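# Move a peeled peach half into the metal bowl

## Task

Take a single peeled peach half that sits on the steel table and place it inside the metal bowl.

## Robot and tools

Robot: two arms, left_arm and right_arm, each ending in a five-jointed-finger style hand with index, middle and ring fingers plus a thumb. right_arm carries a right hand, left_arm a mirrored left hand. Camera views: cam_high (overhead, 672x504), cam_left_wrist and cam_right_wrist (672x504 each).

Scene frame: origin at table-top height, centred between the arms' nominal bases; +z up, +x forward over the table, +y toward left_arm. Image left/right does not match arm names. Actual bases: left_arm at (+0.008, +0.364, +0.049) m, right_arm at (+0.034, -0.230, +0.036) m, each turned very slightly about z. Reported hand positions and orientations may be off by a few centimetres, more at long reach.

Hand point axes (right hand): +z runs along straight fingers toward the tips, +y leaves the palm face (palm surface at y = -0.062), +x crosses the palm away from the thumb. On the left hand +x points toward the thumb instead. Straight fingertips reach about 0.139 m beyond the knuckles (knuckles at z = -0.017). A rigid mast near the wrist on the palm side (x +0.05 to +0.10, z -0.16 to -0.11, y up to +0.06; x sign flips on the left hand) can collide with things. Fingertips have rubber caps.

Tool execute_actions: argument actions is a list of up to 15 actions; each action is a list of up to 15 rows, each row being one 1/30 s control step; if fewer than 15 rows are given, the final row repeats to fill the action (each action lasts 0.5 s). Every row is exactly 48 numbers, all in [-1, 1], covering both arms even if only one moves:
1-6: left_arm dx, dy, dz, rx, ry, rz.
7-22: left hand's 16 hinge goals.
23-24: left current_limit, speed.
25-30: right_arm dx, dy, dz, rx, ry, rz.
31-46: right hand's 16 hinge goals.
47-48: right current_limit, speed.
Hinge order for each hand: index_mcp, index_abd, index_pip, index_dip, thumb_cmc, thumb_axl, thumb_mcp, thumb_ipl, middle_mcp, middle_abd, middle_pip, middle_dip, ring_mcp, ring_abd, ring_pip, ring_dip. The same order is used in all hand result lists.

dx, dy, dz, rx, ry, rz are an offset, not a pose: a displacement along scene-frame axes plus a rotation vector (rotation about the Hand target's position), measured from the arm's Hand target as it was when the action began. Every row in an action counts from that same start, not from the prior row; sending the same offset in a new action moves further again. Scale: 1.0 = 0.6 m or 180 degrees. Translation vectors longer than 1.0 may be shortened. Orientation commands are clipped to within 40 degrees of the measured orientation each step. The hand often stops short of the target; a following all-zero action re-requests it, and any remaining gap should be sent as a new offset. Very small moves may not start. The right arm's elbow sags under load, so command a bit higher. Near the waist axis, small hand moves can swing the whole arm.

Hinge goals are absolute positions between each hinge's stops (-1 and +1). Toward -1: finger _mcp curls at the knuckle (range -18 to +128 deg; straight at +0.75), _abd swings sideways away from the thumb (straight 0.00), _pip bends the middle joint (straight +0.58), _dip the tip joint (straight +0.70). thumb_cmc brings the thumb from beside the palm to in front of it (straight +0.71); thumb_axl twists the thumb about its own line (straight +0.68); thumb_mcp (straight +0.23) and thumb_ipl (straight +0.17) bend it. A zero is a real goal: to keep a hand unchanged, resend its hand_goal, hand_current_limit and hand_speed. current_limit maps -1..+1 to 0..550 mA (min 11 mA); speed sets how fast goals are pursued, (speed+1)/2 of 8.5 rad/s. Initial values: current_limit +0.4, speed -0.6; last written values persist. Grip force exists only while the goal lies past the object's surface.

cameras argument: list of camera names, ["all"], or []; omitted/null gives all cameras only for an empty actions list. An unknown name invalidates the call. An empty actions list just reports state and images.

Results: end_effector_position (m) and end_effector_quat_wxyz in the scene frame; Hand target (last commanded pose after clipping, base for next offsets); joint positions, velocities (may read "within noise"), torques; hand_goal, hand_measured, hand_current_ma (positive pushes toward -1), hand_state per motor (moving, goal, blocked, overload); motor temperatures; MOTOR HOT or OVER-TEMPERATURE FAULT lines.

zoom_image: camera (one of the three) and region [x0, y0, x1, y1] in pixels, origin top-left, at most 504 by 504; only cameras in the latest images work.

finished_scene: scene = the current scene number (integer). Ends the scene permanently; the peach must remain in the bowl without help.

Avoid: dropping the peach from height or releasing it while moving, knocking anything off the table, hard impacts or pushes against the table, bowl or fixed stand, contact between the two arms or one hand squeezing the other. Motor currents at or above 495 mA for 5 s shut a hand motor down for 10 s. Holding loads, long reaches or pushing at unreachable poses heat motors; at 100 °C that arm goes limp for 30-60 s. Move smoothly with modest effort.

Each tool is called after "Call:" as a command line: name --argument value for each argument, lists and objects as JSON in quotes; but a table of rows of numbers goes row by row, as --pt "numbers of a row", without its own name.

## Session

Call:
execute_actions --actions '[]'

Call:
zoom_image --camera "cam_high" --region '[120, 150, 580, 390]'

Scene clock: 0.00 s.
left_arm: end_effector_position=(+0.5640, +0.1157, +0.2925) hand_goal=(+0.754, +0.000, +0.576, +0.696, +0.714, +0.678, +0.226, +0.168, +0.754, +0.000, +0.576, +0.696, +0.754, +0.000, +0.576, +0.696) hand_measured=(+0.754, +0.000, +0.576, +0.696, +0.714, +0.678, +0.226, +0.168, +0.754, +0.000, +0.576, +0.696, +0.754, +0.000, +0.576, +0.696) hand_current_ma=(+0, +0, +0, +0, +0, +0, +0, +0, +0, +0, +0, +0, +0, +0, +0, +0) hand_state=(goal, goal, goal, goal, goal, goal, goal, goal, goal, goal, goal, goal, goal, goal, goal, goal) hand_current_limit=0.40 hand_speed=-0.60 end_effector_quat_wxyz=(+0.147, +0.327, +0.928, +0.099) | right_arm: end_effector_position=(+0.5719, -0.5133, +0.1680) hand_goal=(+0.754, +0.000, +0.576, +0.696, +0.714, +0.678, +0.226, +0.168, +0.754, +0.000, +0.576, +0.696, +0.754, +0.000, +0.576, +0.696) hand_measured=(+0.754, +0.000, +0.576, +0.696, +0.714, +0.678, +0.226, +0.168, +0.754, +0.000, +0.576, +0.696, +0.754, +0.000, +0.576, +0.696) hand_current_ma=(+0, +0, +0, +0, +0, +0, +0, +0, +0, +0, +0, +0, +0, +0, +0, +0) hand_state=(goal, goal, goal, goal, goal, goal, goal, goal, goal, goal, goal, goal, goal, goal, goal, goal) hand_current_limit=0.40 hand_speed=-0.60 end_effector_quat_wxyz=(+0.017, +0.858, +0.512, +0.017)
Joint positions: left_arm=[-0.652 1.817 1.759 -1.283 -0.273 -1.497] | right_arm=[-0.47 1.731 1.417 -1.21 -0.01 0.053]
Joint velocities: within noise
Joint torques (N m): no reading
Motor temperatures (°C): left_arm=[23 21 25 20 22 23] | right_arm=[22 23 24 20 20 21]
Heat: left arm: hottest elbow 25 °C; right arm: hottest elbow 24 °C.
Hand target: left_arm +0.5689, +0.1121, +0.2995; +0.156, +0.325, +0.928, +0.096 | right_arm +0.5810, -0.5176, +0.1863; +0.032, +0.858, +0.512, +0.028

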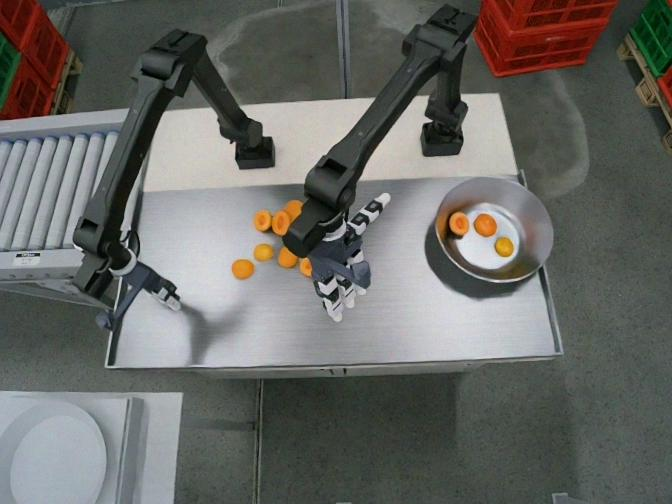

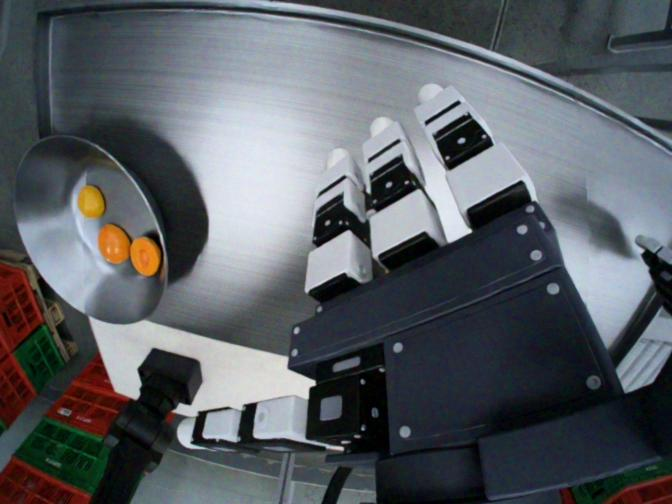

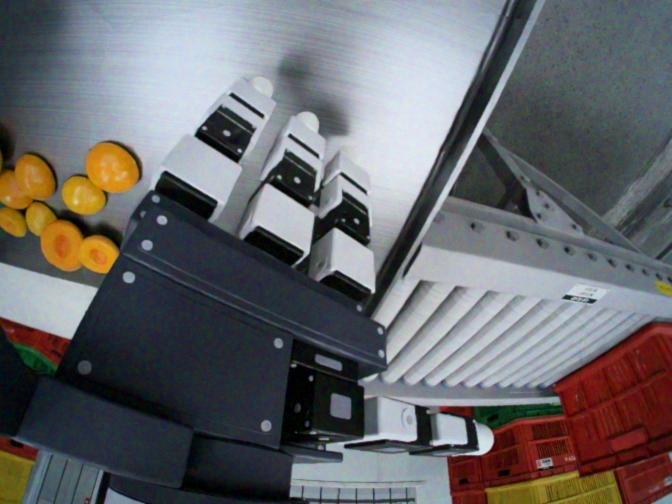

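Scaled by 1.096 from the camera's 672x504 image, which has a finer 960x720 frame.

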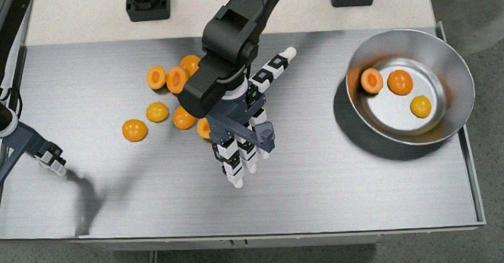

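Call:
execute_actions --actions '[[[-0.03,0.12,0.14,0,0,0.06,0.754,0,0.576,0.696,0.714,0.678,0.226,0.168,0.754,0,0.576,0.696,0.754,0,0.576,0.696,0.4,-0.6,-0.06,0.03,0.12,0,0,-0.05,0.754,0,0.576,0.696,0.714,0.678,0.226,0.168,0.754,0,0.576,0.696,0.754,0,0.576,0.696,0.4,-0.6]],[[-0.08,0.14,0.07,0,0,0.08,0.754,0,0.576,0.696,0.714,0.678,0.226,0.168,0.754,0,0.576,0.696,0.754,0,0.576,0.696,0.4,-0.6,-0.12,0.07,0.07,0,0,-0.15,0.754,0,0.576,0.696,0.714,0.678,0.226,0.168,0.754,0,0.576,0.696,0.754,0,0.576,0.696,0.4,-0.6]],[[-0.12,0.15,0,0,0,0.09,0.754,0,0.576,0.696,0.714,0.678,0.226,0.168,0.754,0,0.576,0.696,0.754,0,0.576,0.696,0.4,-0.6,-0.12,0.09,0.03,0,0,-0.2,0.754,0,0.576,0.696,0.714,0.678,0.226,0.168,0.754,0,0.576,0.696,0.754,0,0.576,0.696,0.4,-0.6]],[[-0.16,0.14,0,0,0,0.09,0.754,0,0.576,0.696,0.714,0.678,0.226,0.168,0.754,0,0.576,0.696,0.754,0,0.576,0.696,0.4,-0.6,0,0,0,0,0,-0.1,0.754,0,0.576,0.696,0.714,0.678,0.226,0.168,0.754,0,0.576,0.696,0.754,0,0.576,0.696,0.4,-0.6]],[[-0.18,0.14,0,0,0,0.09,0.754,0,0.576,0.696,0.714,0.678,0.226,0.168,0.754,0,0.576,0.696,0.754,0,0.576,0.696,0.4,-0.6,0,0,0,0,0,0,0.754,0,0.576,0.696,0.714,0.678,0.226,0.168,0.754,0,0.576,0.696,0.754,0,0.576,0.696,0.4,-0.6]],[[-0.18,0.14,0,0,0,0.09,0.754,0,0.576,0.696,0.714,0.678,0.226,0.168,0.754,0,0.576,0.696,0.754,0,0.576,0.696,0.4,-0.6,0,0,0,0,0,0,0.754,0,0.576,0.696,0.714,0.678,0.226,0.168,0.754,0,0.576,0.696,0.754,0,0.576,0.696,0.4,-0.6]]]' --cameras '["cam_high","cam_right_wrist"]'

Call:
zoom_image --camera "cam_high" --region '[210, 180, 380, 350]'

Scene clock: 17.53 s.
left_arm: end_effector_position=(+0.1187, +0.6058, +0.4245) hand_goal=(+0.754, +0.000, +0.576, +0.696, +0.714, +0.678, +0.226, +0.168, +0.754, +0.000, +0.576, +0.696, +0.754, +0.000, +0.576, +0.696) hand_measured=(+0.756, +0.000, +0.576, +0.696, +0.718, +0.678, +0.224, +0.168, +0.756, +0.000, +0.576, +0.696, +0.756, +0.000, +0.576, +0.696) hand_current_ma=(+0, +0, +0, +0, +0, +0, +0, +0, +0, +0, +0, +0, +0, +0, +0, +0) hand_state=(goal, goal, goal, goal, goal, goal, goal, goal, goal, goal, goal, goal, goal, goal, goal, goal) hand_current_limit=0.40 hand_speed=-0.60 end_effector_quat_wxyz=(+0.043, -0.428, +0.885, +0.179) | right_arm: end_effector_position=(+0.3930, -0.3974, +0.3019) hand_goal=(+0.754, +0.000, +0.576, +0.696, +0.714, +0.678, +0.226, +0.168, +0.754, +0.000, +0.576, +0.696, +0.754, +0.000, +0.576, +0.696) hand_measured=(+0.752, +0.000, +0.576, +0.696, +0.714, +0.678, +0.224, +0.168, +0.752, +0.000, +0.576, +0.696, +0.752, +0.000, +0.576, +0.696) hand_current_ma=(-2, +0, +1, +0, -1, -1, -5, +0, -2, +0, +1, +0, -1, +0, +1, +0) hand_state=(goal, goal, goal, goal, goal, goal, goal, goal, goal, goal, goal, goal, goal, goal, goal, goal) hand_current_limit=0.40 hand_speed=-0.60 end_effector_quat_wxyz=(+0.041, +0.972, -0.232, -0.023)
Joint positions: left_arm=[0.614 0.999 1.28 -1.697 -0.338 -1.814] | right_arm=[-0.233 1.492 1.468 -1.594 0.081 1.835]
Joint torques (N m): left_arm=[-0.21 -3.9 9.78 0.49 -0.35 0.1] | right_arm=[-0.38 -10.7 11.15 0.13 0.21 0.11]
Heat: left arm: hottest elbow 27 °C; right arm: hottest elbow 26 °C.
Hand target: left_arm +0.1188, +0.6100, +0.4255; +0.043, -0.426, +0.886, +0.178 | right_arm +0.4010, -0.4035, +0.3183; +0.042, +0.969, -0.244, -0.003
Off the commanded pose: left_arm 0.004 m, 0 deg | right_arm 0.019 m, 3 deg.
Images, in order (width x height): cam_high 672x504, cam_right_wrist 672x504.

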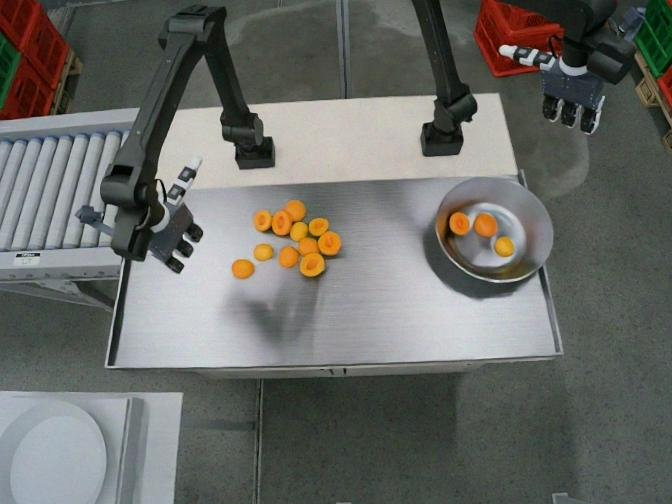

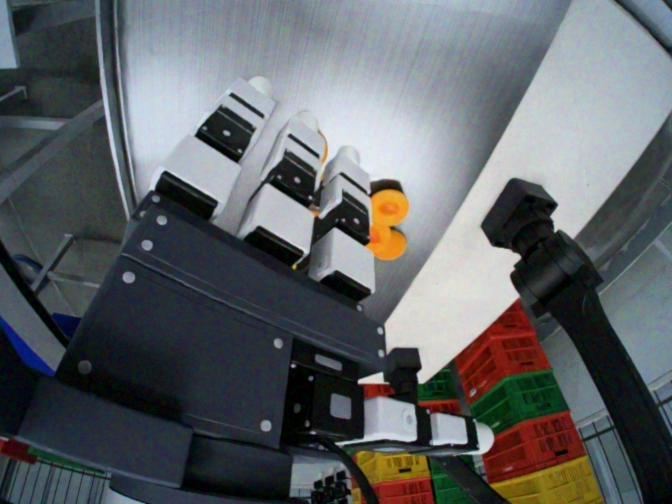

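Scaled by 2.965 from the camera's 672x504 image, which has a finer 960x720 frame.

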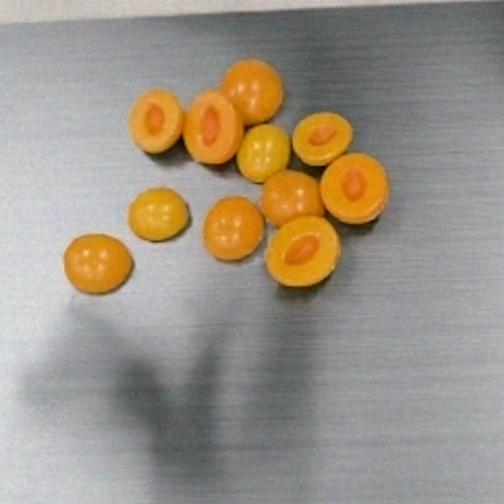

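Call:
execute_actions --actions '[[[0,0,0,0,0,0,0.754,0,0.576,0.696,0.714,0.678,0.226,0.168,0.754,0,0.576,0.696,0.754,0,0.576,0.696,0.4,-0.6,0.03,0.15,-0.03,0.202,-0.0358,0.0857,0.754,0,0.576,0.696,0.714,0.678,0.226,0.168,0.754,0,0.576,0.696,0.754,0,0.576,0.696,0.4,-0.3]],[[0,0,0,0,0,0,0.754,0,0.576,0.696,0.714,0.678,0.226,0.168,0.754,0,0.576,0.696,0.754,0,0.576,0.696,0.4,-0.6,0.03,0.16,-0.05,0.202,-0.0358,0.0857,0.754,0,0.576,0.696,0.714,0.678,0.226,0.168,0.754,0,0.576,0.696,0.754,0,0.576,0.696,0.4,-0.3]],[[0,0,0,0,0,0,0.754,0,0.576,0.696,0.714,0.678,0.226,0.168,0.754,0,0.576,0.696,0.754,0,0.576,0.696,0.4,-0.6,0.03,0.16,-0.1,0,0,0,0.644,0,-0.153,0.188,-0.571,0.678,0.056,0.005,0.644,0,-0.153,0.188,0.89,0,0.576,0.696,0.4,-0.3]],[[0,0,0,0,0,0,0.754,0,0.576,0.696,0.714,0.678,0.226,0.168,0.754,0,0.576,0.696,0.754,0,0.576,0.696,0.4,-0.6,0.033,0.147,-0.15,0,0,0,0.644,0,-0.153,0.188,-0.571,0.678,0.056,0.005,0.644,0,-0.153,0.188,0.89,0,0.576,0.696,0.4,-0.3]]]' --cameras '["cam_high","cam_right_wrist"]'

Call:
zoom_image --camera "cam_high" --region '[210, 180, 380, 350]'

Scene clock: 44.80 s.
left_arm: end_effector_position=(+0.1184, +0.6063, +0.4245) hand_goal=(+0.754, +0.000, +0.576, +0.696, +0.714, +0.678, +0.226, +0.168, +0.754, +0.000, +0.576, +0.696, +0.754, +0.000, +0.576, +0.696) hand_measured=(+0.756, +0.000, +0.576, +0.696, +0.718, +0.678, +0.224, +0.168, +0.756, +0.000, +0.576, +0.696, +0.756, +0.000, +0.576, +0.696) hand_current_ma=(+0, +0, +0, +0, +0, +0, +0, +0, +0, +0, +0, +0, +0, +0, +0, +0) hand_state=(goal, goal, goal, goal, goal, goal, goal, goal, goal, goal, goal, goal, goal, goal, goal, goal) hand_current_limit=0.40 hand_speed=-0.60 end_effector_quat_wxyz=(+0.042, -0.426, +0.886, +0.179) | right_arm: end_effector_position=(+0.4694, -0.0296, +0.1105) hand_goal=(+0.644, +0.000, -0.152, +0.188, -0.570, +0.678, +0.056, +0.006, +0.644, +0.000, -0.152, +0.188, +0.890, +0.000, +0.576, +0.696) hand_measured=(+0.638, +0.000, -0.150, +0.190, -0.568, +0.678, +0.056, +0.008, +0.638, +0.000, -0.150, +0.190, +0.872, +0.000, +0.574, +0.696) hand_current_ma=(-10, +0, +2, +4, +1, -1, +1, +3, -11, +0, +3, +4, -41, +0, -3, +0) hand_state=(goal, goal, goal, goal, goal, goal, goal, goal, goal, goal, goal, goal, goal, goal, goal, goal) hand_current_limit=0.40 hand_speed=-0.30 end_effector_quat_wxyz=(-0.563, +0.822, +0.058, -0.056)
Joint positions: left_arm=[0.616 0.999 1.28 -1.697 -0.336 -1.808] | right_arm=[0.127 1.775 1.23 -1.066 -1.203 1.555]
Joint torques (N m): left_arm=[-0.21 -3.84 9.91 0.5 -0.35 0.11] | right_arm=[-0.21 -15.03 6.48 1.02 -1.05 0.16]
Motor temperatures (°C): left_arm=[23 21 27 20 22 23] | right_arm=[22 24 29 20 20 21]
Heat: left arm: hottest elbow 27 °C; right arm: hottest elbow 29 °C.
Hand target: left_arm +0.1188, +0.6101, +0.4255; +0.043, -0.426, +0.886, +0.178 | right_arm +0.4749, -0.0333, +0.1203; -0.558, +0.828, +0.051, -0.034
Off the commanded pose: left_arm 0.004 m, 0 deg | right_arm 0.012 m, 3 deg.
Images, in order (width x height): cam_high 672x504, cam_right_wrist 672x504.

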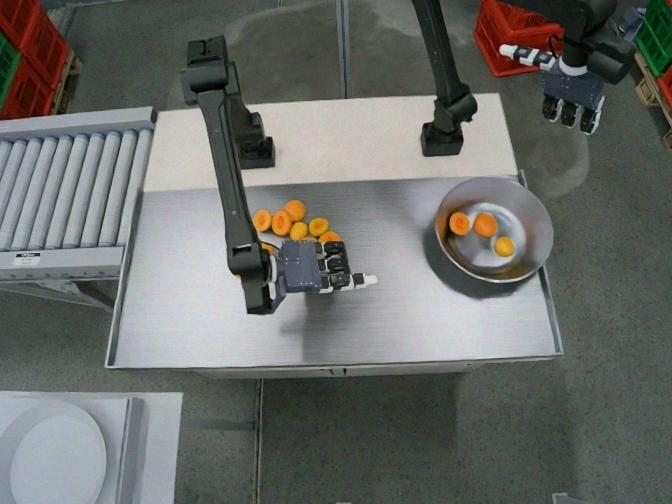

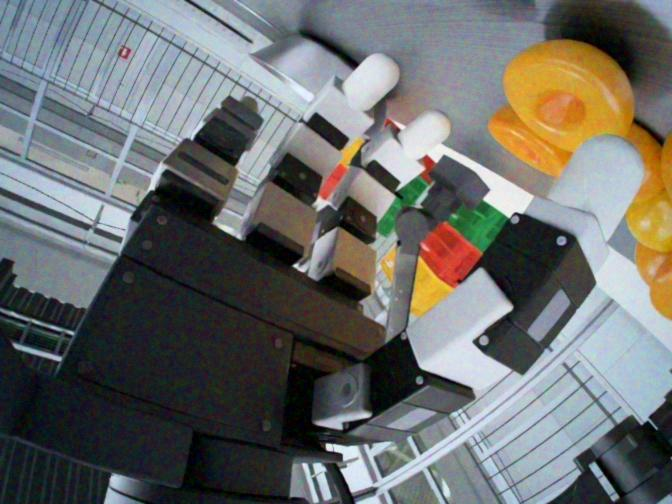

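Scaled by 2.965 from the camera's 672x504 image, which has a finer 960x720 frame.

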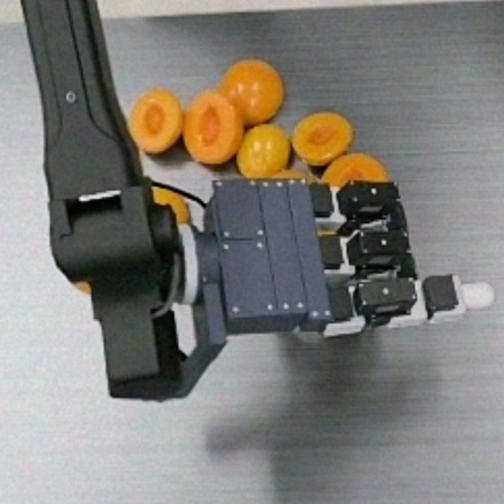

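Call:
execute_actions --actions '[[[0,0,0,0,0,0,0.754,0,0.576,0.696,0.714,0.678,0.226,0.168,0.754,0,0.576,0.696,0.754,0,0.576,0.696,0.4,-0.6,0,-0.017,-0.06,0,0,0,0.644,0,-0.153,0.188,-0.571,0.678,0.056,0.005,0.644,0,-0.153,0.188,0.89,0,0.576,0.696,0.4,-0.3]],[[0,0,0,0,0,0,0.754,0,0.576,0.696,0.714,0.678,0.226,0.168,0.754,0,0.576,0.696,0.754,0,0.576,0.696,0.4,-0.6,0,0,-0.05,0,0,0,0.644,0,-0.153,0.188,-0.571,0.678,0.056,0.005,0.644,0,-0.153,0.188,0.89,0,0.576,0.696,0.4,-0.3]]]' --cameras '["cam_high","cam_right_wrist"]'

Call:
zoom_image --camera "cam_high" --region '[210, 180, 380, 350]'

Scene clock: 53.73 s.
left_arm: end_effector_position=(+0.1184, +0.6063, +0.4245) hand_goal=(+0.754, +0.000, +0.576, +0.696, +0.714, +0.678, +0.226, +0.168, +0.754, +0.000, +0.576, +0.696, +0.754, +0.000, +0.576, +0.696) hand_measured=(+0.756, +0.000, +0.576, +0.696, +0.718, +0.678, +0.224, +0.168, +0.756, +0.000, +0.576, +0.696, +0.756, +0.000, +0.576, +0.696) hand_current_ma=(+0, +0, +0, +0, +0, +0, +0, +0, +0, +0, +0, +0, +0, +0, +0, +0) hand_state=(goal, goal, goal, goal, goal, goal, goal, goal, goal, goal, goal, goal, goal, goal, goal, goal) hand_current_limit=0.40 hand_speed=-0.60 end_effector_quat_wxyz=(+0.042, -0.426, +0.886, +0.179) | right_arm: end_effector_position=(+0.4674, -0.0399, +0.0507) hand_goal=(+0.644, +0.000, -0.152, +0.188, -0.570, +0.678, +0.056, +0.006, +0.644, +0.000, -0.152, +0.188, +0.890, +0.000, +0.576, +0.696) hand_measured=(+0.638, +0.000, -0.150, +0.190, -0.572, +0.678, +0.056, +0.008, +0.638, +0.000, -0.150, +0.190, +0.872, +0.000, +0.574, +0.696) hand_current_ma=(-10, +0, +2, +4, -1, -1, +1, +2, -11, +0, +3, +4, -41, +0, -3, +0) hand_state=(goal, goal, goal, goal, goal, goal, goal, goal, goal, goal, goal, goal, goal, goal, goal, goal) hand_current_limit=0.40 hand_speed=-0.30 end_effector_quat_wxyz=(-0.558, +0.827, +0.054, -0.043)
Joint positions: left_arm=[0.616 0.999 1.28 -1.697 -0.336 -1.808] | right_arm=[0.11 1.84 1.143 -0.883 -1.187 1.572]
Joint torques (N m): left_arm=[-0.15 -3.84 9.89 0.5 -0.35 0.11] | right_arm=[-0.32 -13.63 6.05 1.09 -1.11 0.11]
Heat: left arm: hottest elbow 27 °C; right arm: hottest elbow 29 °C.
Hand target: left_arm +0.1188, +0.6101, +0.4255; +0.043, -0.426, +0.886, +0.178 | right_arm +0.4747, -0.0435, +0.0542; -0.558, +0.828, +0.050, -0.035
Off the commanded pose: left_arm 0.004 m, 0 deg | right_arm 0.009 m, 1 deg.
Images, in order (width x height): cam_high 672x504, cam_right_wrist 672x504.

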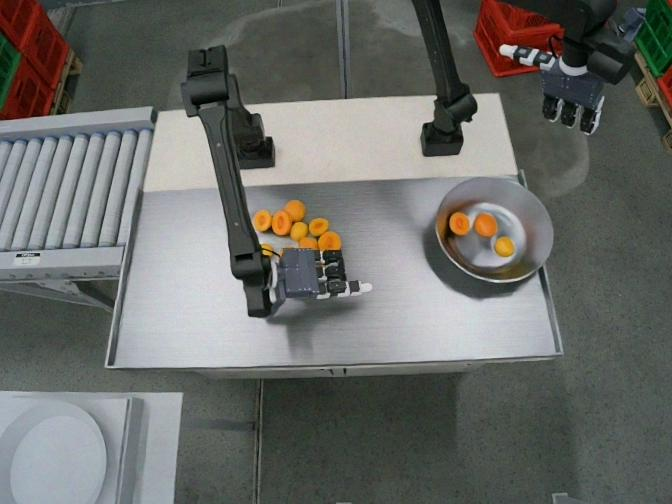

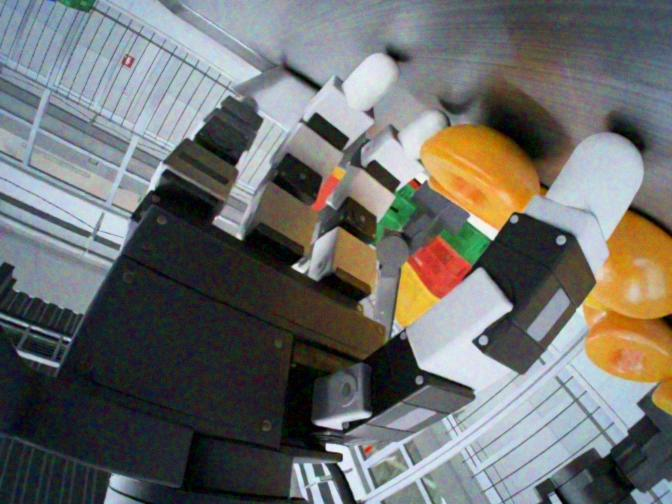

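Scaled by 2.965 from the camera's 672x504 image, which has a finer 960x720 frame.

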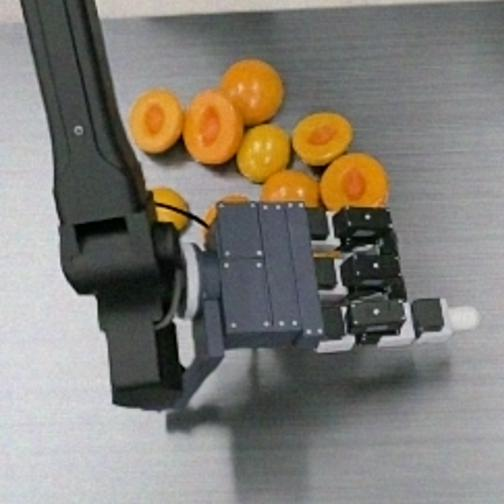

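Call:
execute_actions --actions '[[[0,0,0,0,0,0,0.754,0,0.576,0.696,0.714,0.678,0.226,0.168,0.754,0,0.576,0.696,0.754,0,0.576,0.696,0.4,-0.6,-0.02,0.01,-0.015,0,0,0,0.644,0,-0.153,0.188,-0.571,0.678,0.056,0.005,0.644,0,-0.153,0.188,0.89,0,0.576,0.696,0.4,-0.3]],[[0,0,0,0,0,0,0.754,0,0.576,0.696,0.714,0.678,0.226,0.168,0.754,0,0.576,0.696,0.754,0,0.576,0.696,0.4,-0.6,-0.03,0,0,0,0,0,0.644,0,-0.153,0.188,-0.571,0.678,0.056,0.005,0.644,0,-0.153,0.188,0.89,0,0.576,0.696,0.4,-0.3]],[[0,0,0,0,0,0,0.754,0,0.576,0.696,0.714,0.678,0.226,0.168,0.754,0,0.576,0.696,0.754,0,0.576,0.696,0.4,-0.6,-0.03,0,0,0,0,0,0.644,0,-0.153,0.188,-0.571,0.678,0.056,0.005,0.644,0,-0.153,0.188,0.89,0,0.576,0.696,0.4,-0.3]]]' --cameras '["cam_high","cam_right_wrist"]'

Call:
zoom_image --camera "cam_high" --region '[210, 180, 380, 350]'

Scene clock: 60.70 s.
left_arm: end_effector_position=(+0.1184, +0.6063, +0.4245) hand_goal=(+0.754, +0.000, +0.576, +0.696, +0.714, +0.678, +0.226, +0.168, +0.754, +0.000, +0.576, +0.696, +0.754, +0.000, +0.576, +0.696) hand_measured=(+0.756, +0.000, +0.576, +0.696, +0.718, +0.678, +0.224, +0.168, +0.756, +0.000, +0.576, +0.696, +0.756, +0.000, +0.576, +0.696) hand_current_ma=(+0, +0, +0, +0, +0, +0, +0, +0, +0, +0, +0, +0, +0, +0, +0, +0) hand_state=(goal, goal, goal, goal, goal, goal, goal, goal, goal, goal, goal, goal, goal, goal, goal, goal) hand_current_limit=0.40 hand_speed=-0.60 end_effector_quat_wxyz=(+0.042, -0.426, +0.886, +0.179) | right_arm: end_effector_position=(+0.4392, -0.0423, +0.0491) hand_goal=(+0.644, +0.000, -0.152, +0.188, -0.570, +0.678, +0.056, +0.006, +0.644, +0.000, -0.152, +0.188, +0.890, +0.000, +0.576, +0.696) hand_measured=(+0.638, +0.000, -0.150, +0.190, -0.628, +0.664, +0.060, +0.006, +0.638, +0.000, -0.150, +0.190, +0.872, +0.000, +0.574, +0.696) hand_current_ma=(-11, +0, +2, +4, -182, -38, +9, +0, -11, +0, +3, +4, -41, +0, -3, +0) hand_state=(goal, goal, goal, goal, blocked, goal, goal, goal, goal, goal, goal, goal, goal, goal, goal, goal) hand_current_limit=0.40 hand_speed=-0.30 end_effector_quat_wxyz=(-0.560, +0.826, +0.061, -0.017)
Joint positions: left_arm=[0.616 0.999 1.28 -1.697 -0.336 -1.808] | right_arm=[0.112 1.749 0.999 -0.73 -1.188 1.626]
Joint torques (N m): left_arm=[-0.21 -3.78 9.91 0.5 -0.35 0.11] | right_arm=[1.73 -12.04 4.14 0.98 -1 0.27]
Heat: left arm: hottest elbow 27 °C; right arm: hottest elbow 29 °C.
Hand target: left_arm +0.1188, +0.6101, +0.4255; +0.043, -0.426, +0.886, +0.178 | right_arm +0.4267, -0.0374, +0.0453; -0.558, +0.828, +0.051, -0.035
Off the commanded pose: left_arm 0.004 m, 0 deg | right_arm 0.014 m, 2 deg.
Images, in order (width x height): cam_high 672x504, cam_right_wrist 672x504.

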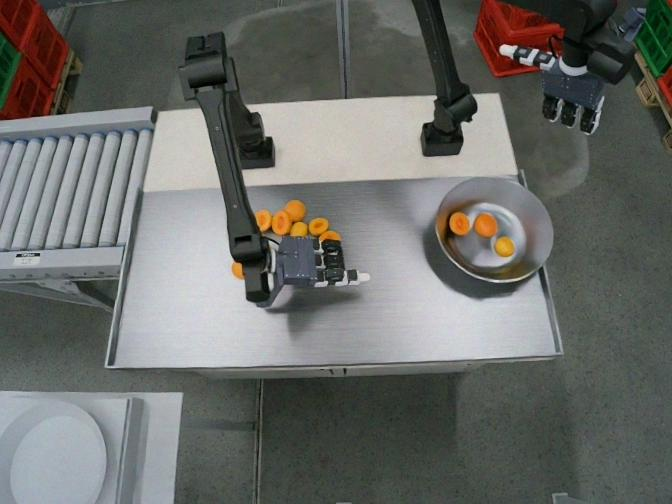

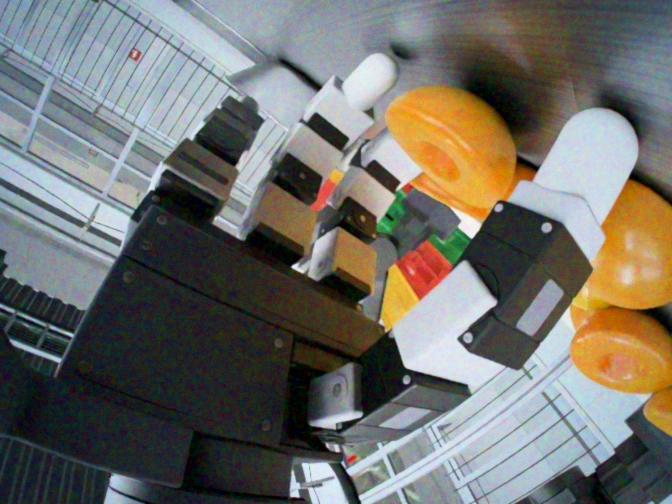

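Scaled by 2.965 from the camera's 672x504 image, which has a finer 960x720 frame.

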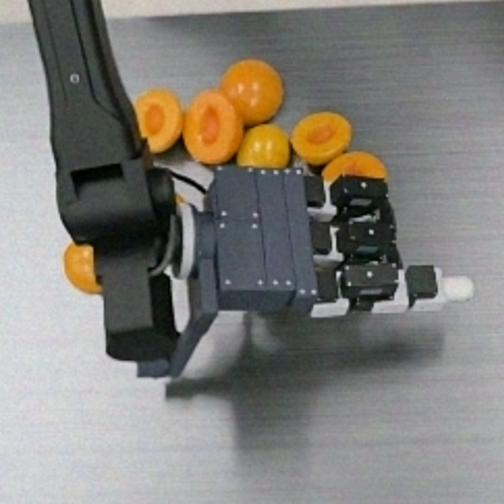

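Call:
execute_actions --actions '[[[0,0,0,0,0,0,0.754,0,0.576,0.696,0.714,0.678,0.226,0.168,0.754,0,0.576,0.696,0.754,0,0.576,0.696,0.4,-0.6,0,0,0,0,0,0,0.54,0,-0.153,0.188,-0.571,0.678,-0.05,-0.09,0.54,0,-0.153,0.188,0.89,0,0.576,0.696,0.2,-0.5]],[[0,0,0,0,0,0,0.754,0,0.576,0.696,0.714,0.678,0.226,0.168,0.754,0,0.576,0.696,0.754,0,0.576,0.696,0.4,-0.6,0,0,0,0,0,0,0.45,0,-0.153,0.188,-0.571,0.678,-0.15,-0.2,0.4,0,-0.153,0.188,0.89,0,0.576,0.696,0.2,-0.5]],[[0,0,0,0,0,0,0.754,0,0.576,0.696,0.714,0.678,0.226,0.168,0.754,0,0.576,0.696,0.754,0,0.576,0.696,0.4,-0.6,0,0,0,0,0,0,0.43,0,-0.153,0.188,-0.571,0.678,-0.15,-0.22,0.35,0,-0.153,0.188,0.89,0,0.576,0.696,0.2,-0.5]]]' --cameras '["cam_right_wrist"]'

Call:
zoom_image --camera "cam_right_wrist" --region '[330, 0, 672, 300]'

Scene clock: 67.23 s.
left_arm: end_effector_position=(+0.1184, +0.6063, +0.4245) hand_goal=(+0.754, +0.000, +0.576, +0.696, +0.714, +0.678, +0.226, +0.168, +0.754, +0.000, +0.576, +0.696, +0.754, +0.000, +0.576, +0.696) hand_measured=(+0.756, +0.000, +0.576, +0.696, +0.718, +0.678, +0.224, +0.168, +0.756, +0.000, +0.576, +0.696, +0.756, +0.000, +0.576, +0.696) hand_current_ma=(+0, +0, +0, +0, +0, +0, +0, +0, +0, +0, +0, +0, +0, +0, +0, +0) hand_state=(goal, goal, goal, goal, goal, goal, goal, goal, goal, goal, goal, goal, goal, goal, goal, goal) hand_current_limit=0.40 hand_speed=-0.60 end_effector_quat_wxyz=(+0.042, -0.426, +0.886, +0.179) | right_arm: end_effector_position=(+0.4357, -0.0374, +0.0514) hand_goal=(+0.430, +0.000, -0.152, +0.188, -0.570, +0.678, -0.150, -0.220, +0.350, +0.000, -0.152, +0.188, +0.890, +0.000, +0.576, +0.696) hand_measured=(+0.560, +0.000, -0.116, +0.198, -0.580, +0.670, -0.068, -0.172, +0.488, -0.006, -0.140, +0.188, +0.874, +0.000, +0.574, +0.696) hand_current_ma=(+330, +0, +97, +19, -19, -17, +330, +202, +330, -10, +23, +0, -40, +0, -3, +0) hand_state=(blocked, goal, blocked, goal, goal, goal, blocked, blocked, blocked, goal, goal, goal, goal, goal, goal, goal) hand_current_limit=0.20 hand_speed=-0.50 end_effector_quat_wxyz=(-0.566, +0.822, +0.059, -0.022)
Joint positions: left_arm=[0.616 0.999 1.28 -1.697 -0.336 -1.808] | right_arm=[0.12 1.746 0.996 -0.728 -1.202 1.638]
Joint torques (N m): left_arm=[-0.21 -3.78 9.91 0.5 -0.35 0.11] | right_arm=[1.08 -11.99 4.27 0.91 -0.44 0.18]
Heat: left arm: hottest elbow 27 °C; right arm: hottest elbow 28 °C.
Hand target: left_arm +0.1188, +0.6101, +0.4255; +0.043, -0.426, +0.886, +0.178 | right_arm +0.4268, -0.0375, +0.0454; -0.558, +0.828, +0.051, -0.034
Off the commanded pose: left_arm 0.004 m, 0 deg | right_arm 0.011 m, 2 deg.
Images, in order (width x height): cam_right_wrist 672x504.

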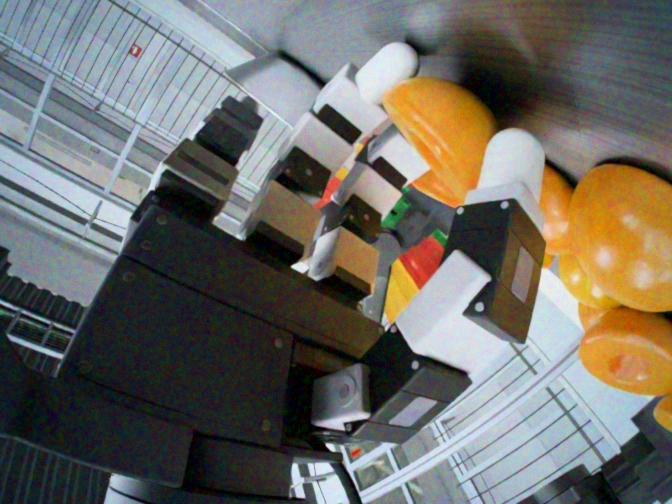

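Scaled by 1.474 from the camera's 672x504 image, which has a finer 960x720 frame.

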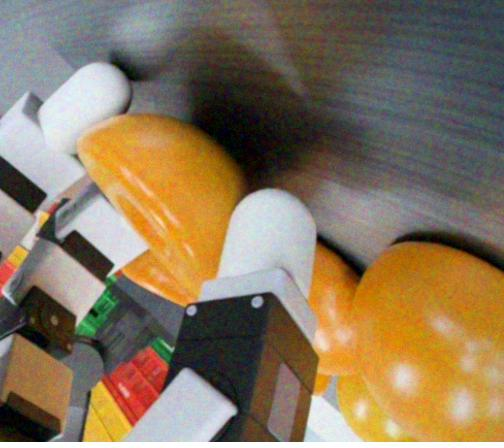

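Call:
execute_actions --actions '[[[0,0,0,0,0,0,0.754,0,0.576,0.696,0.714,0.678,0.226,0.168,0.754,0,0.576,0.696,0.754,0,0.576,0.696,0.4,-0.6,0.005,0,0.04,0,0,0,0.43,0,-0.153,0.188,-0.571,0.678,-0.15,-0.22,0.35,0,-0.153,0.188,0.89,0,0.576,0.696,0.2,-0.5]],[[0,0,0,0,0,0,0.754,0,0.576,0.696,0.714,0.678,0.226,0.168,0.754,0,0.576,0.696,0.754,0,0.576,0.696,0.4,-0.6,0.01,0,0.05,0,0,0,0.43,0,-0.153,0.188,-0.571,0.678,-0.15,-0.22,0.35,0,-0.153,0.188,0.89,0,0.576,0.696,0.2,-0.5]],[[0,0,0,0,0,0,0.754,0,0.576,0.696,0.714,0.678,0.226,0.168,0.754,0,0.576,0.696,0.754,0,0.576,0.696,0.4,-0.6,0,0,0.07,0,0,0,0.43,0,-0.153,0.188,-0.571,0.678,-0.15,-0.22,0.34,0,-0.153,0.188,0.89,0,0.576,0.696,0.2,-0.5]]]' --cameras '["cam_right_wrist"]'

Scene clock: 73.67 s.
left_arm: end_effector_position=(+0.1184, +0.6063, +0.4245) hand_goal=(+0.754, +0.000, +0.576, +0.696, +0.714, +0.678, +0.226, +0.168, +0.754, +0.000, +0.576, +0.696, +0.754, +0.000, +0.576, +0.696) hand_measured=(+0.756, +0.000, +0.576, +0.696, +0.718, +0.678, +0.224, +0.168, +0.756, +0.000, +0.576, +0.696, +0.756, +0.000, +0.576, +0.696) hand_current_ma=(+0, +0, +0, +0, +0, +0, +0, +0, +0, +0, +0, +0, +0, +0, +0, +0) hand_state=(goal, goal, goal, goal, goal, goal, goal, goal, goal, goal, goal, goal, goal, goal, goal, goal) hand_current_limit=0.40 hand_speed=-0.60 end_effector_quat_wxyz=(+0.042, -0.426, +0.886, +0.179) | right_arm: end_effector_position=(+0.4214, -0.0422, +0.1243) hand_goal=(+0.430, +0.000, -0.152, +0.188, -0.570, +0.678, -0.150, -0.220, +0.340, +0.000, -0.152, +0.188, +0.890, +0.000, +0.576, +0.696) hand_measured=(+0.556, +0.000, -0.110, +0.206, -0.562, +0.680, -0.068, -0.176, +0.422, -0.008, -0.126, +0.194, +0.874, +0.000, +0.574, +0.696) hand_current_ma=(+330, +0, +122, +43, +15, +5, +330, +182, +299, -12, +64, +8, -40, +0, -3, +0) hand_state=(blocked, goal, blocked, goal, goal, goal, blocked, blocked, blocked, goal, blocked, goal, goal, goal, goal, goal) hand_current_limit=0.20 hand_speed=-0.50 end_effector_quat_wxyz=(-0.555, +0.829, +0.040, -0.048)
Joint positions: left_arm=[0.616 0.999 1.28 -1.697 -0.336 -1.808] | right_arm=[0.12 1.618 1.067 -0.986 -1.182 1.646]
Joint torques (N m): left_arm=[-0.26 -3.84 9.91 0.49 -0.35 0.11] | right_arm=[0.79 -11.99 9.47 0.43 -1.25 0.06]
Heat: left arm: hottest elbow 27 °C; right arm: hottest elbow 28 °C.
Hand target: left_arm +0.1188, +0.6101, +0.4255; +0.043, -0.426, +0.886, +0.178 | right_arm +0.4357, -0.0374, +0.1413; -0.558, +0.828, +0.051, -0.034
Off the commanded pose: left_arm 0.004 m, 0 deg | right_arm 0.023 m, 2 deg.
Images, in order (width x height): cam_right_wrist 672x504.

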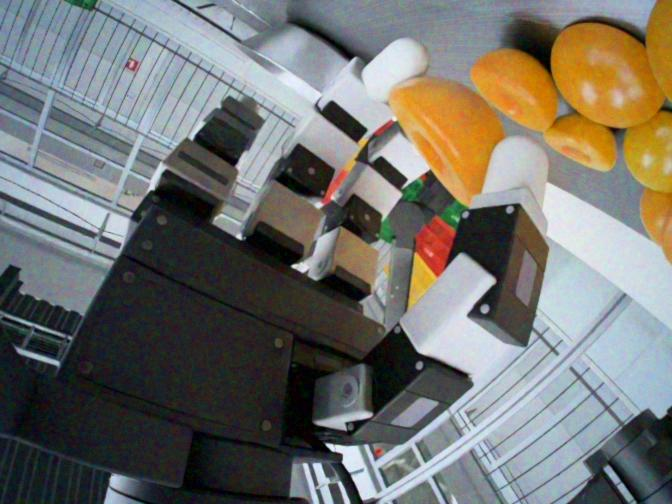

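Call:
execute_actions --actions '[[[0,0,0,0,0,0,0.754,0,0.576,0.696,0.714,0.678,0.226,0.168,0.754,0,0.576,0.696,0.754,0,0.576,0.696,0.4,-0.6,-0.01,0.1,0.1,-0.0475,-0.0168,0.0336,0.43,0,-0.153,0.188,-0.571,0.678,-0.15,-0.22,0.34,0,-0.153,0.188,0.89,0,0.576,0.696,0.2,-0.5]],[[0,0,0,0,0,0,0.754,0,0.576,0.696,0.714,0.678,0.226,0.168,0.754,0,0.576,0.696,0.754,0,0.576,0.696,0.4,-0.6,-0.02,0.17,0.08,-0.0475,-0.0168,0.0336,0.43,0,-0.153,0.188,-0.571,0.678,-0.15,-0.22,0.34,0,-0.153,0.188,0.6,0,0.2,0.5,0.2,-0.5]],[[0,0,0,0,0,0,0.754,0,0.576,0.696,0.714,0.678,0.226,0.168,0.754,0,0.576,0.696,0.754,0,0.576,0.696,0.4,-0.6,-0.02,0.17,0.02,-0.0475,-0.0168,0.0336,0.43,0,-0.153,0.188,-0.571,0.678,-0.15,-0.22,0.34,0,-0.153,0.188,0.45,0,-0.3,0.116,0.2,-0.5]],[[0,0,0,0,0,0,0.754,0,0.576,0.696,0.714,0.678,0.226,0.168,0.754,0,0.576,0.696,0.754,0,0.576,0.696,0.4,-0.6,-0.017,0.17,0,-0.0475,-0.0168,0.0336,0.43,0,-0.153,0.188,-0.571,0.678,-0.15,-0.22,0.34,0,-0.153,0.188,0.45,0,-0.3,0.116,0.2,-0.5]],[[0,0,0,0,0,0,0.754,0,0.576,0.696,0.714,0.678,0.226,0.168,0.754,0,0.576,0.696,0.754,0,0.576,0.696,0.4,-0.6,0,0.177,0,0,0,0,0.43,0,-0.153,0.188,-0.571,0.678,-0.15,-0.22,0.34,0,-0.153,0.188,0.45,0,-0.3,0.116,0.2,-0.5]]]' --cameras '["cam_high","cam_right_wrist"]'

Call:
zoom_image --camera "cam_high" --region '[370, 120, 590, 330]'

Scene clock: 95.37 s.
left_arm: end_effector_position=(+0.1184, +0.6063, +0.4245) hand_goal=(+0.754, +0.000, +0.576, +0.696, +0.714, +0.678, +0.226, +0.168, +0.754, +0.000, +0.576, +0.696, +0.754, +0.000, +0.576, +0.696) hand_measured=(+0.756, +0.000, +0.576, +0.696, +0.718, +0.678, +0.224, +0.168, +0.756, +0.000, +0.576, +0.696, +0.756, +0.000, +0.576, +0.696) hand_current_ma=(+0, +0, +0, +0, +0, +0, +0, +0, +0, +0, +0, +0, +0, +0, +0, +0) hand_state=(goal, goal, goal, goal, goal, goal, goal, goal, goal, goal, goal, goal, goal, goal, goal, goal) hand_current_limit=0.40 hand_speed=-0.60 end_effector_quat_wxyz=(+0.042, -0.426, +0.886, +0.179) | right_arm: end_effector_position=(+0.3917, +0.4298, +0.2329) hand_goal=(+0.430, +0.000, -0.152, +0.188, -0.570, +0.678, -0.150, -0.220, +0.340, +0.000, -0.152, +0.188, +0.450, +0.000, -0.300, +0.116) hand_measured=(+0.552, +0.004, -0.106, +0.208, -0.556, +0.684, -0.068, -0.176, +0.412, -0.008, -0.124, +0.194, +0.448, +0.000, -0.294, +0.120) hand_current_ma=(+330, +5, +136, +45, +32, +15, +330, +182, +258, -14, +70, +9, -2, +0, +9, +5) hand_state=(blocked, goal, blocked, goal, goal, goal, blocked, blocked, blocked, goal, blocked, goal, goal, goal, goal, goal) hand_current_limit=0.20 hand_speed=-0.50 end_effector_quat_wxyz=(-0.299, +0.909, +0.288, -0.042)
Joint positions: left_arm=[0.616 0.999 1.28 -1.697 -0.336 -1.808] | right_arm=[1.009 2.478 2.875 -1.595 -0.5 2.089]
Joint torques (N m): left_arm=[-0.15 -3.78 9.91 0.5 -0.35 0.11] | right_arm=[0.32 -22.59 11.62 1.09 -0.37 0.11]
Heat: left arm: hottest elbow 28 °C; right arm: hottest elbow 29 °C.
Hand target: left_arm +0.1188, +0.6101, +0.4255; +0.043, -0.426, +0.886, +0.178 | right_arm +0.3955, +0.4348, +0.2613; -0.265, +0.924, +0.265, -0.077
Off the commanded pose: left_arm 0.004 m, 0 deg | right_arm 0.029 m, 6 deg.
elbow stopped short (right arm): the move would have taken joint 3 (elbow) straighter than the controller allows.
joint sent to its limit (right arm) — joint 6 (wrist roll), upper limit. The joint targets are off in position and orientation.
Images, in order (width x height): cam_high 672x504, cam_right_wrist 672x504.

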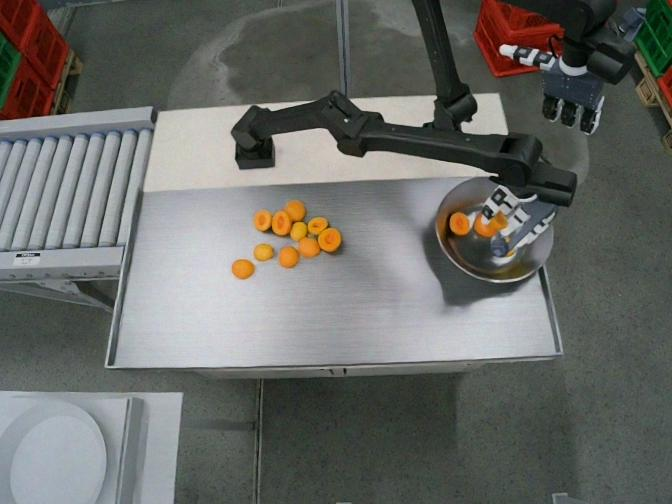

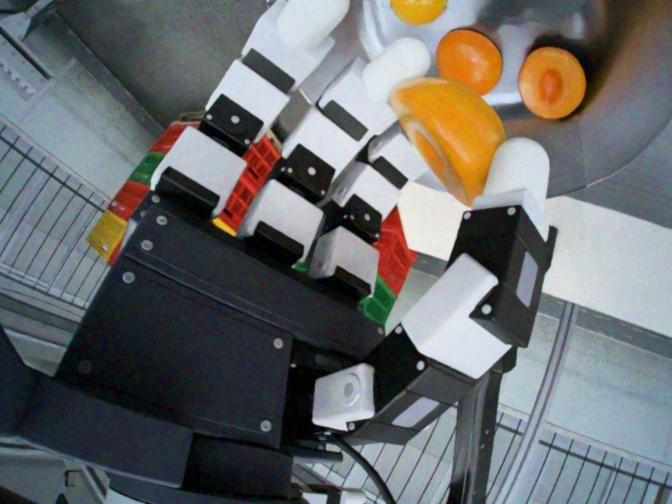

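Scaled by 2.291 from the camera's 672x504 image, which has a finer 960x720 frame.

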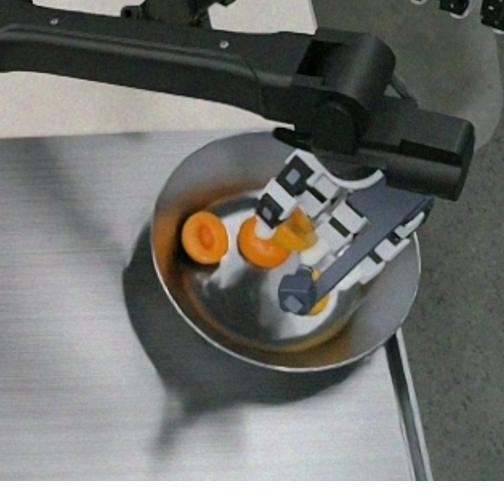

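Call:
execute_actions --actions '[[[0,0,0,0,0,0,0.754,0,0.576,0.696,0.714,0.678,0.226,0.168,0.754,0,0.576,0.696,0.754,0,0.576,0.696,0.4,-0.6,-0.033,0,-0.05,0,0,0,0.43,0,-0.153,0.188,-0.571,0.678,-0.15,-0.22,0.34,0,-0.153,0.188,0.45,0,-0.3,0.116,0.2,-0.5]],[[0,0,0,0,0,0,0.754,0,0.576,0.696,0.714,0.678,0.226,0.168,0.754,0,0.576,0.696,0.754,0,0.576,0.696,0.4,-0.6,0,0,-0.08,0,0,0,0.43,0,-0.153,0.188,-0.571,0.678,-0.15,-0.22,0.34,0,-0.153,0.188,0.45,0,-0.3,0.116,0.2,-0.5]],[[0,0,0,0,0,0,0.754,0,0.576,0.696,0.714,0.678,0.226,0.168,0.754,0,0.576,0.696,0.754,0,0.576,0.696,0.4,-0.6,0,0,-0.09,0,0,0,0.43,0,-0.153,0.188,-0.571,0.678,-0.15,-0.22,0.34,0,-0.153,0.188,0.45,0,-0.3,0.116,0.2,-0.5]]]' --cameras '["cam_high","cam_right_wrist"]'

Call:
zoom_image --camera "cam_high" --region '[370, 120, 590, 330]'

Scene clock: 105.73 s.
left_arm: end_effector_position=(+0.1184, +0.6063, +0.4245) hand_goal=(+0.754, +0.000, +0.576, +0.696, +0.714, +0.678, +0.226, +0.168, +0.754, +0.000, +0.576, +0.696, +0.754, +0.000, +0.576, +0.696) hand_measured=(+0.756, +0.000, +0.576, +0.696, +0.718, +0.678, +0.224, +0.168, +0.756, +0.000, +0.576, +0.696, +0.756, +0.000, +0.576, +0.696) hand_current_ma=(+0, +0, +0, +0, +0, +0, +0, +0, +0, +0, +0, +0, +0, +0, +0, +0) hand_state=(goal, goal, goal, goal, goal, goal, goal, goal, goal, goal, goal, goal, goal, goal, goal, goal) hand_current_limit=0.40 hand_speed=-0.60 end_effector_quat_wxyz=(+0.042, -0.426, +0.886, +0.179) | right_arm: end_effector_position=(+0.3802, +0.4268, +0.1089) hand_goal=(+0.430, +0.000, -0.152, +0.188, -0.570, +0.678, -0.150, -0.220, +0.340, +0.000, -0.152, +0.188, +0.450, +0.000, -0.300, +0.116) hand_measured=(+0.552, +0.006, -0.106, +0.210, -0.556, +0.684, -0.068, -0.176, +0.412, -0.008, -0.124, +0.194, +0.448, +0.000, -0.294, +0.120) hand_current_ma=(+330, +8, +136, +52, +31, +15, +330, +182, +257, -14, +70, +9, -2, +0, +9, +5) hand_state=(blocked, goal, blocked, blocked, goal, goal, blocked, blocked, blocked, goal, blocked, goal, goal, goal, goal, goal) hand_current_limit=0.20 hand_speed=-0.50 end_effector_quat_wxyz=(-0.247, +0.924, +0.274, -0.099)
Joint positions: left_arm=[0.616 0.999 1.28 -1.697 -0.336 -1.808] | right_arm=[1.02 2.51 2.607 -1.451 -0.498 2.098]
Joint torques (N m): left_arm=[-0.15 -3.78 9.91 0.5 -0.35 0.11] | right_arm=[1.26 -24.47 8.03 1.5 -0.33 0.05]
Heat: left arm: hottest elbow 28 °C; right arm: hottest elbow 30 °C.
Hand target: left_arm +0.1188, +0.6101, +0.4255; +0.043, -0.426, +0.886, +0.178 | right_arm +0.3758, +0.4347, +0.1291; -0.265, +0.924, +0.265, -0.076
Off the commanded pose: left_arm 0.004 m, 0 deg | right_arm 0.022 m, 3 deg.
elbow stopped short (right arm): the move would have taken joint 3 (elbow) straighter than the controller allows.
joint sent to its limit (right arm) — joint 6 (wrist roll), upper limit. The joint targets still meet the commanded pose.
Images, in order (width x height): cam_high 672x504, cam_right_wrist 672x504.

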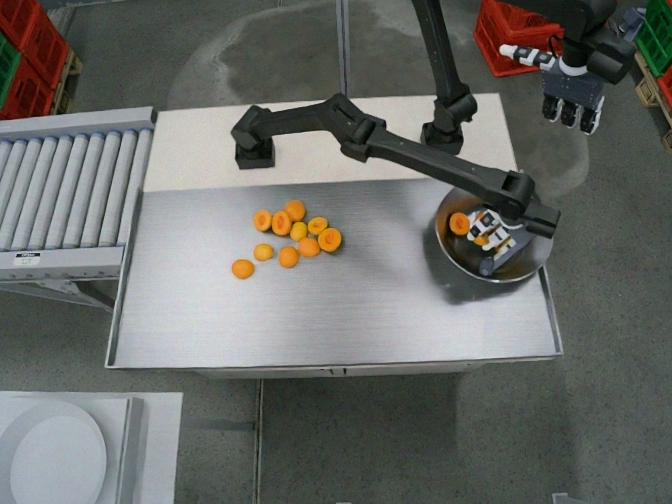

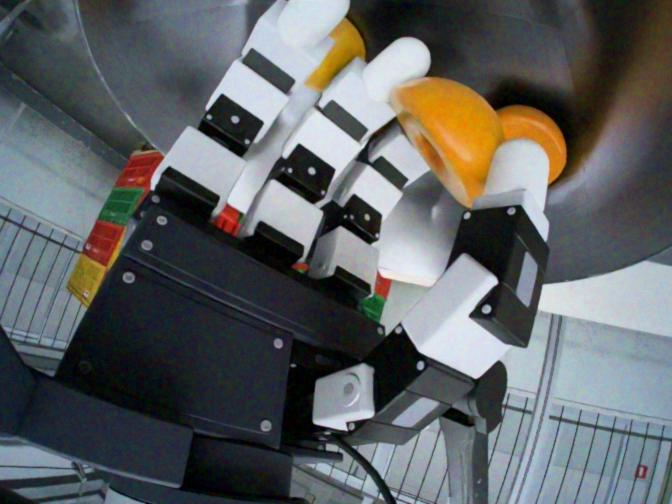

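Scaled by 2.291 from the camera's 672x504 image, which has a finer 960x720 frame.

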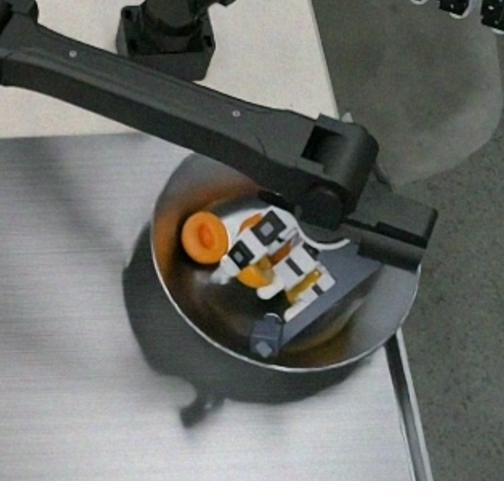

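Call:
execute_actions --actions '[[[0,0,0,0,0,0,0.754,0,0.576,0.696,0.714,0.678,0.226,0.168,0.754,0,0.576,0.696,0.754,0,0.576,0.696,0.4,-0.6,0,0,-0.03,0,0,0,0.43,0,-0.153,0.188,-0.571,0.678,-0.15,-0.22,0.34,0,-0.153,0.188,0.45,0,-0.3,0.116,0.2,-0.5]]]' --cameras '["cam_right_wrist"]'

Call:
zoom_image --camera "cam_right_wrist" --region '[280, 0, 640, 300]'

Scene clock: 109.23 s.
left_arm: end_effector_position=(+0.1184, +0.6063, +0.4245) hand_goal=(+0.754, +0.000, +0.576, +0.696, +0.714, +0.678, +0.226, +0.168, +0.754, +0.000, +0.576, +0.696, +0.754, +0.000, +0.576, +0.696) hand_measured=(+0.756, +0.000, +0.576, +0.696, +0.718, +0.678, +0.224, +0.168, +0.756, +0.000, +0.576, +0.696, +0.756, +0.000, +0.576, +0.696) hand_current_ma=(+0, +0, +0, +0, +0, +0, +0, +0, +0, +0, +0, +0, +0, +0, +0, +0) hand_state=(goal, goal, goal, goal, goal, goal, goal, goal, goal, goal, goal, goal, goal, goal, goal, goal) hand_current_limit=0.40 hand_speed=-0.60 end_effector_quat_wxyz=(+0.042, -0.426, +0.886, +0.179) | right_arm: end_effector_position=(+0.3807, +0.4282, +0.1060) hand_goal=(+0.430, +0.000, -0.152, +0.188, -0.570, +0.678, -0.150, -0.220, +0.340, +0.000, -0.152, +0.188, +0.450, +0.000, -0.300, +0.116) hand_measured=(+0.552, +0.012, -0.106, +0.210, -0.556, +0.684, -0.068, -0.176, +0.412, -0.008, -0.124, +0.194, +0.448, +0.000, -0.294, +0.120) hand_current_ma=(+330, +19, +136, +52, +31, +15, +330, +182, +257, -14, +70, +9, -2, +0, +9, +5) hand_state=(blocked, goal, blocked, blocked, goal, goal, blocked, blocked, blocked, goal, blocked, goal, goal, goal, goal, goal) hand_current_limit=0.20 hand_speed=-0.50 end_effector_quat_wxyz=(-0.258, +0.921, +0.276, -0.089)
Joint positions: left_arm=[0.616 0.999 1.28 -1.697 -0.336 -1.808] | right_arm=[1.02 2.465 2.514 -1.371 -0.499 2.099]
Joint torques (N m): left_arm=[-0.21 -3.84 9.89 0.49 -0.35 0.11] | right_arm=[1.38 -23.12 7.5 1.68 -0.25 0]
Heat: left arm: hottest elbow 28 °C; right arm: hottest elbow 30 °C.
Hand target: left_arm +0.1188, +0.6101, +0.4255; +0.043, -0.426, +0.886, +0.178 | right_arm +0.3759, +0.4346, +0.1111; -0.265, +0.924, +0.265, -0.076
Off the commanded pose: left_arm 0.004 m, 0 deg | right_arm 0.010 m, 2 deg.
joint sent to its limit (right arm) — joint 6 (wrist roll), upper limit. The joint targets still meet the commanded pose.
Images, in order (width x height): cam_right_wrist 672x504.

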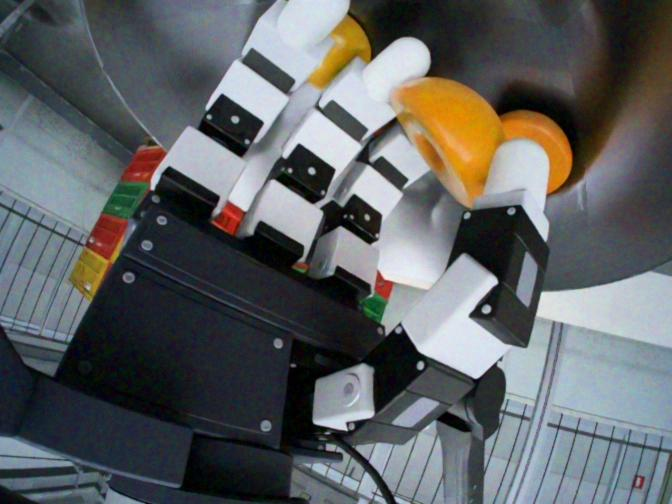

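Scaled by 1.400 from the camera's 672x504 image, which has a finer 960x720 frame.

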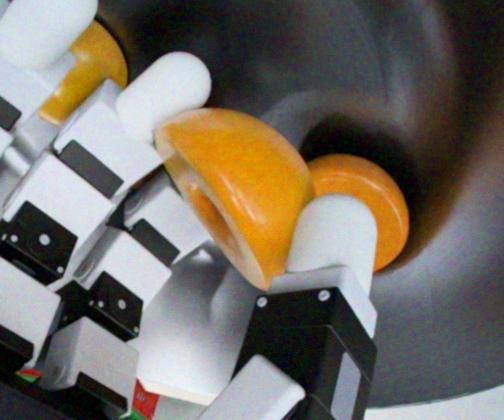

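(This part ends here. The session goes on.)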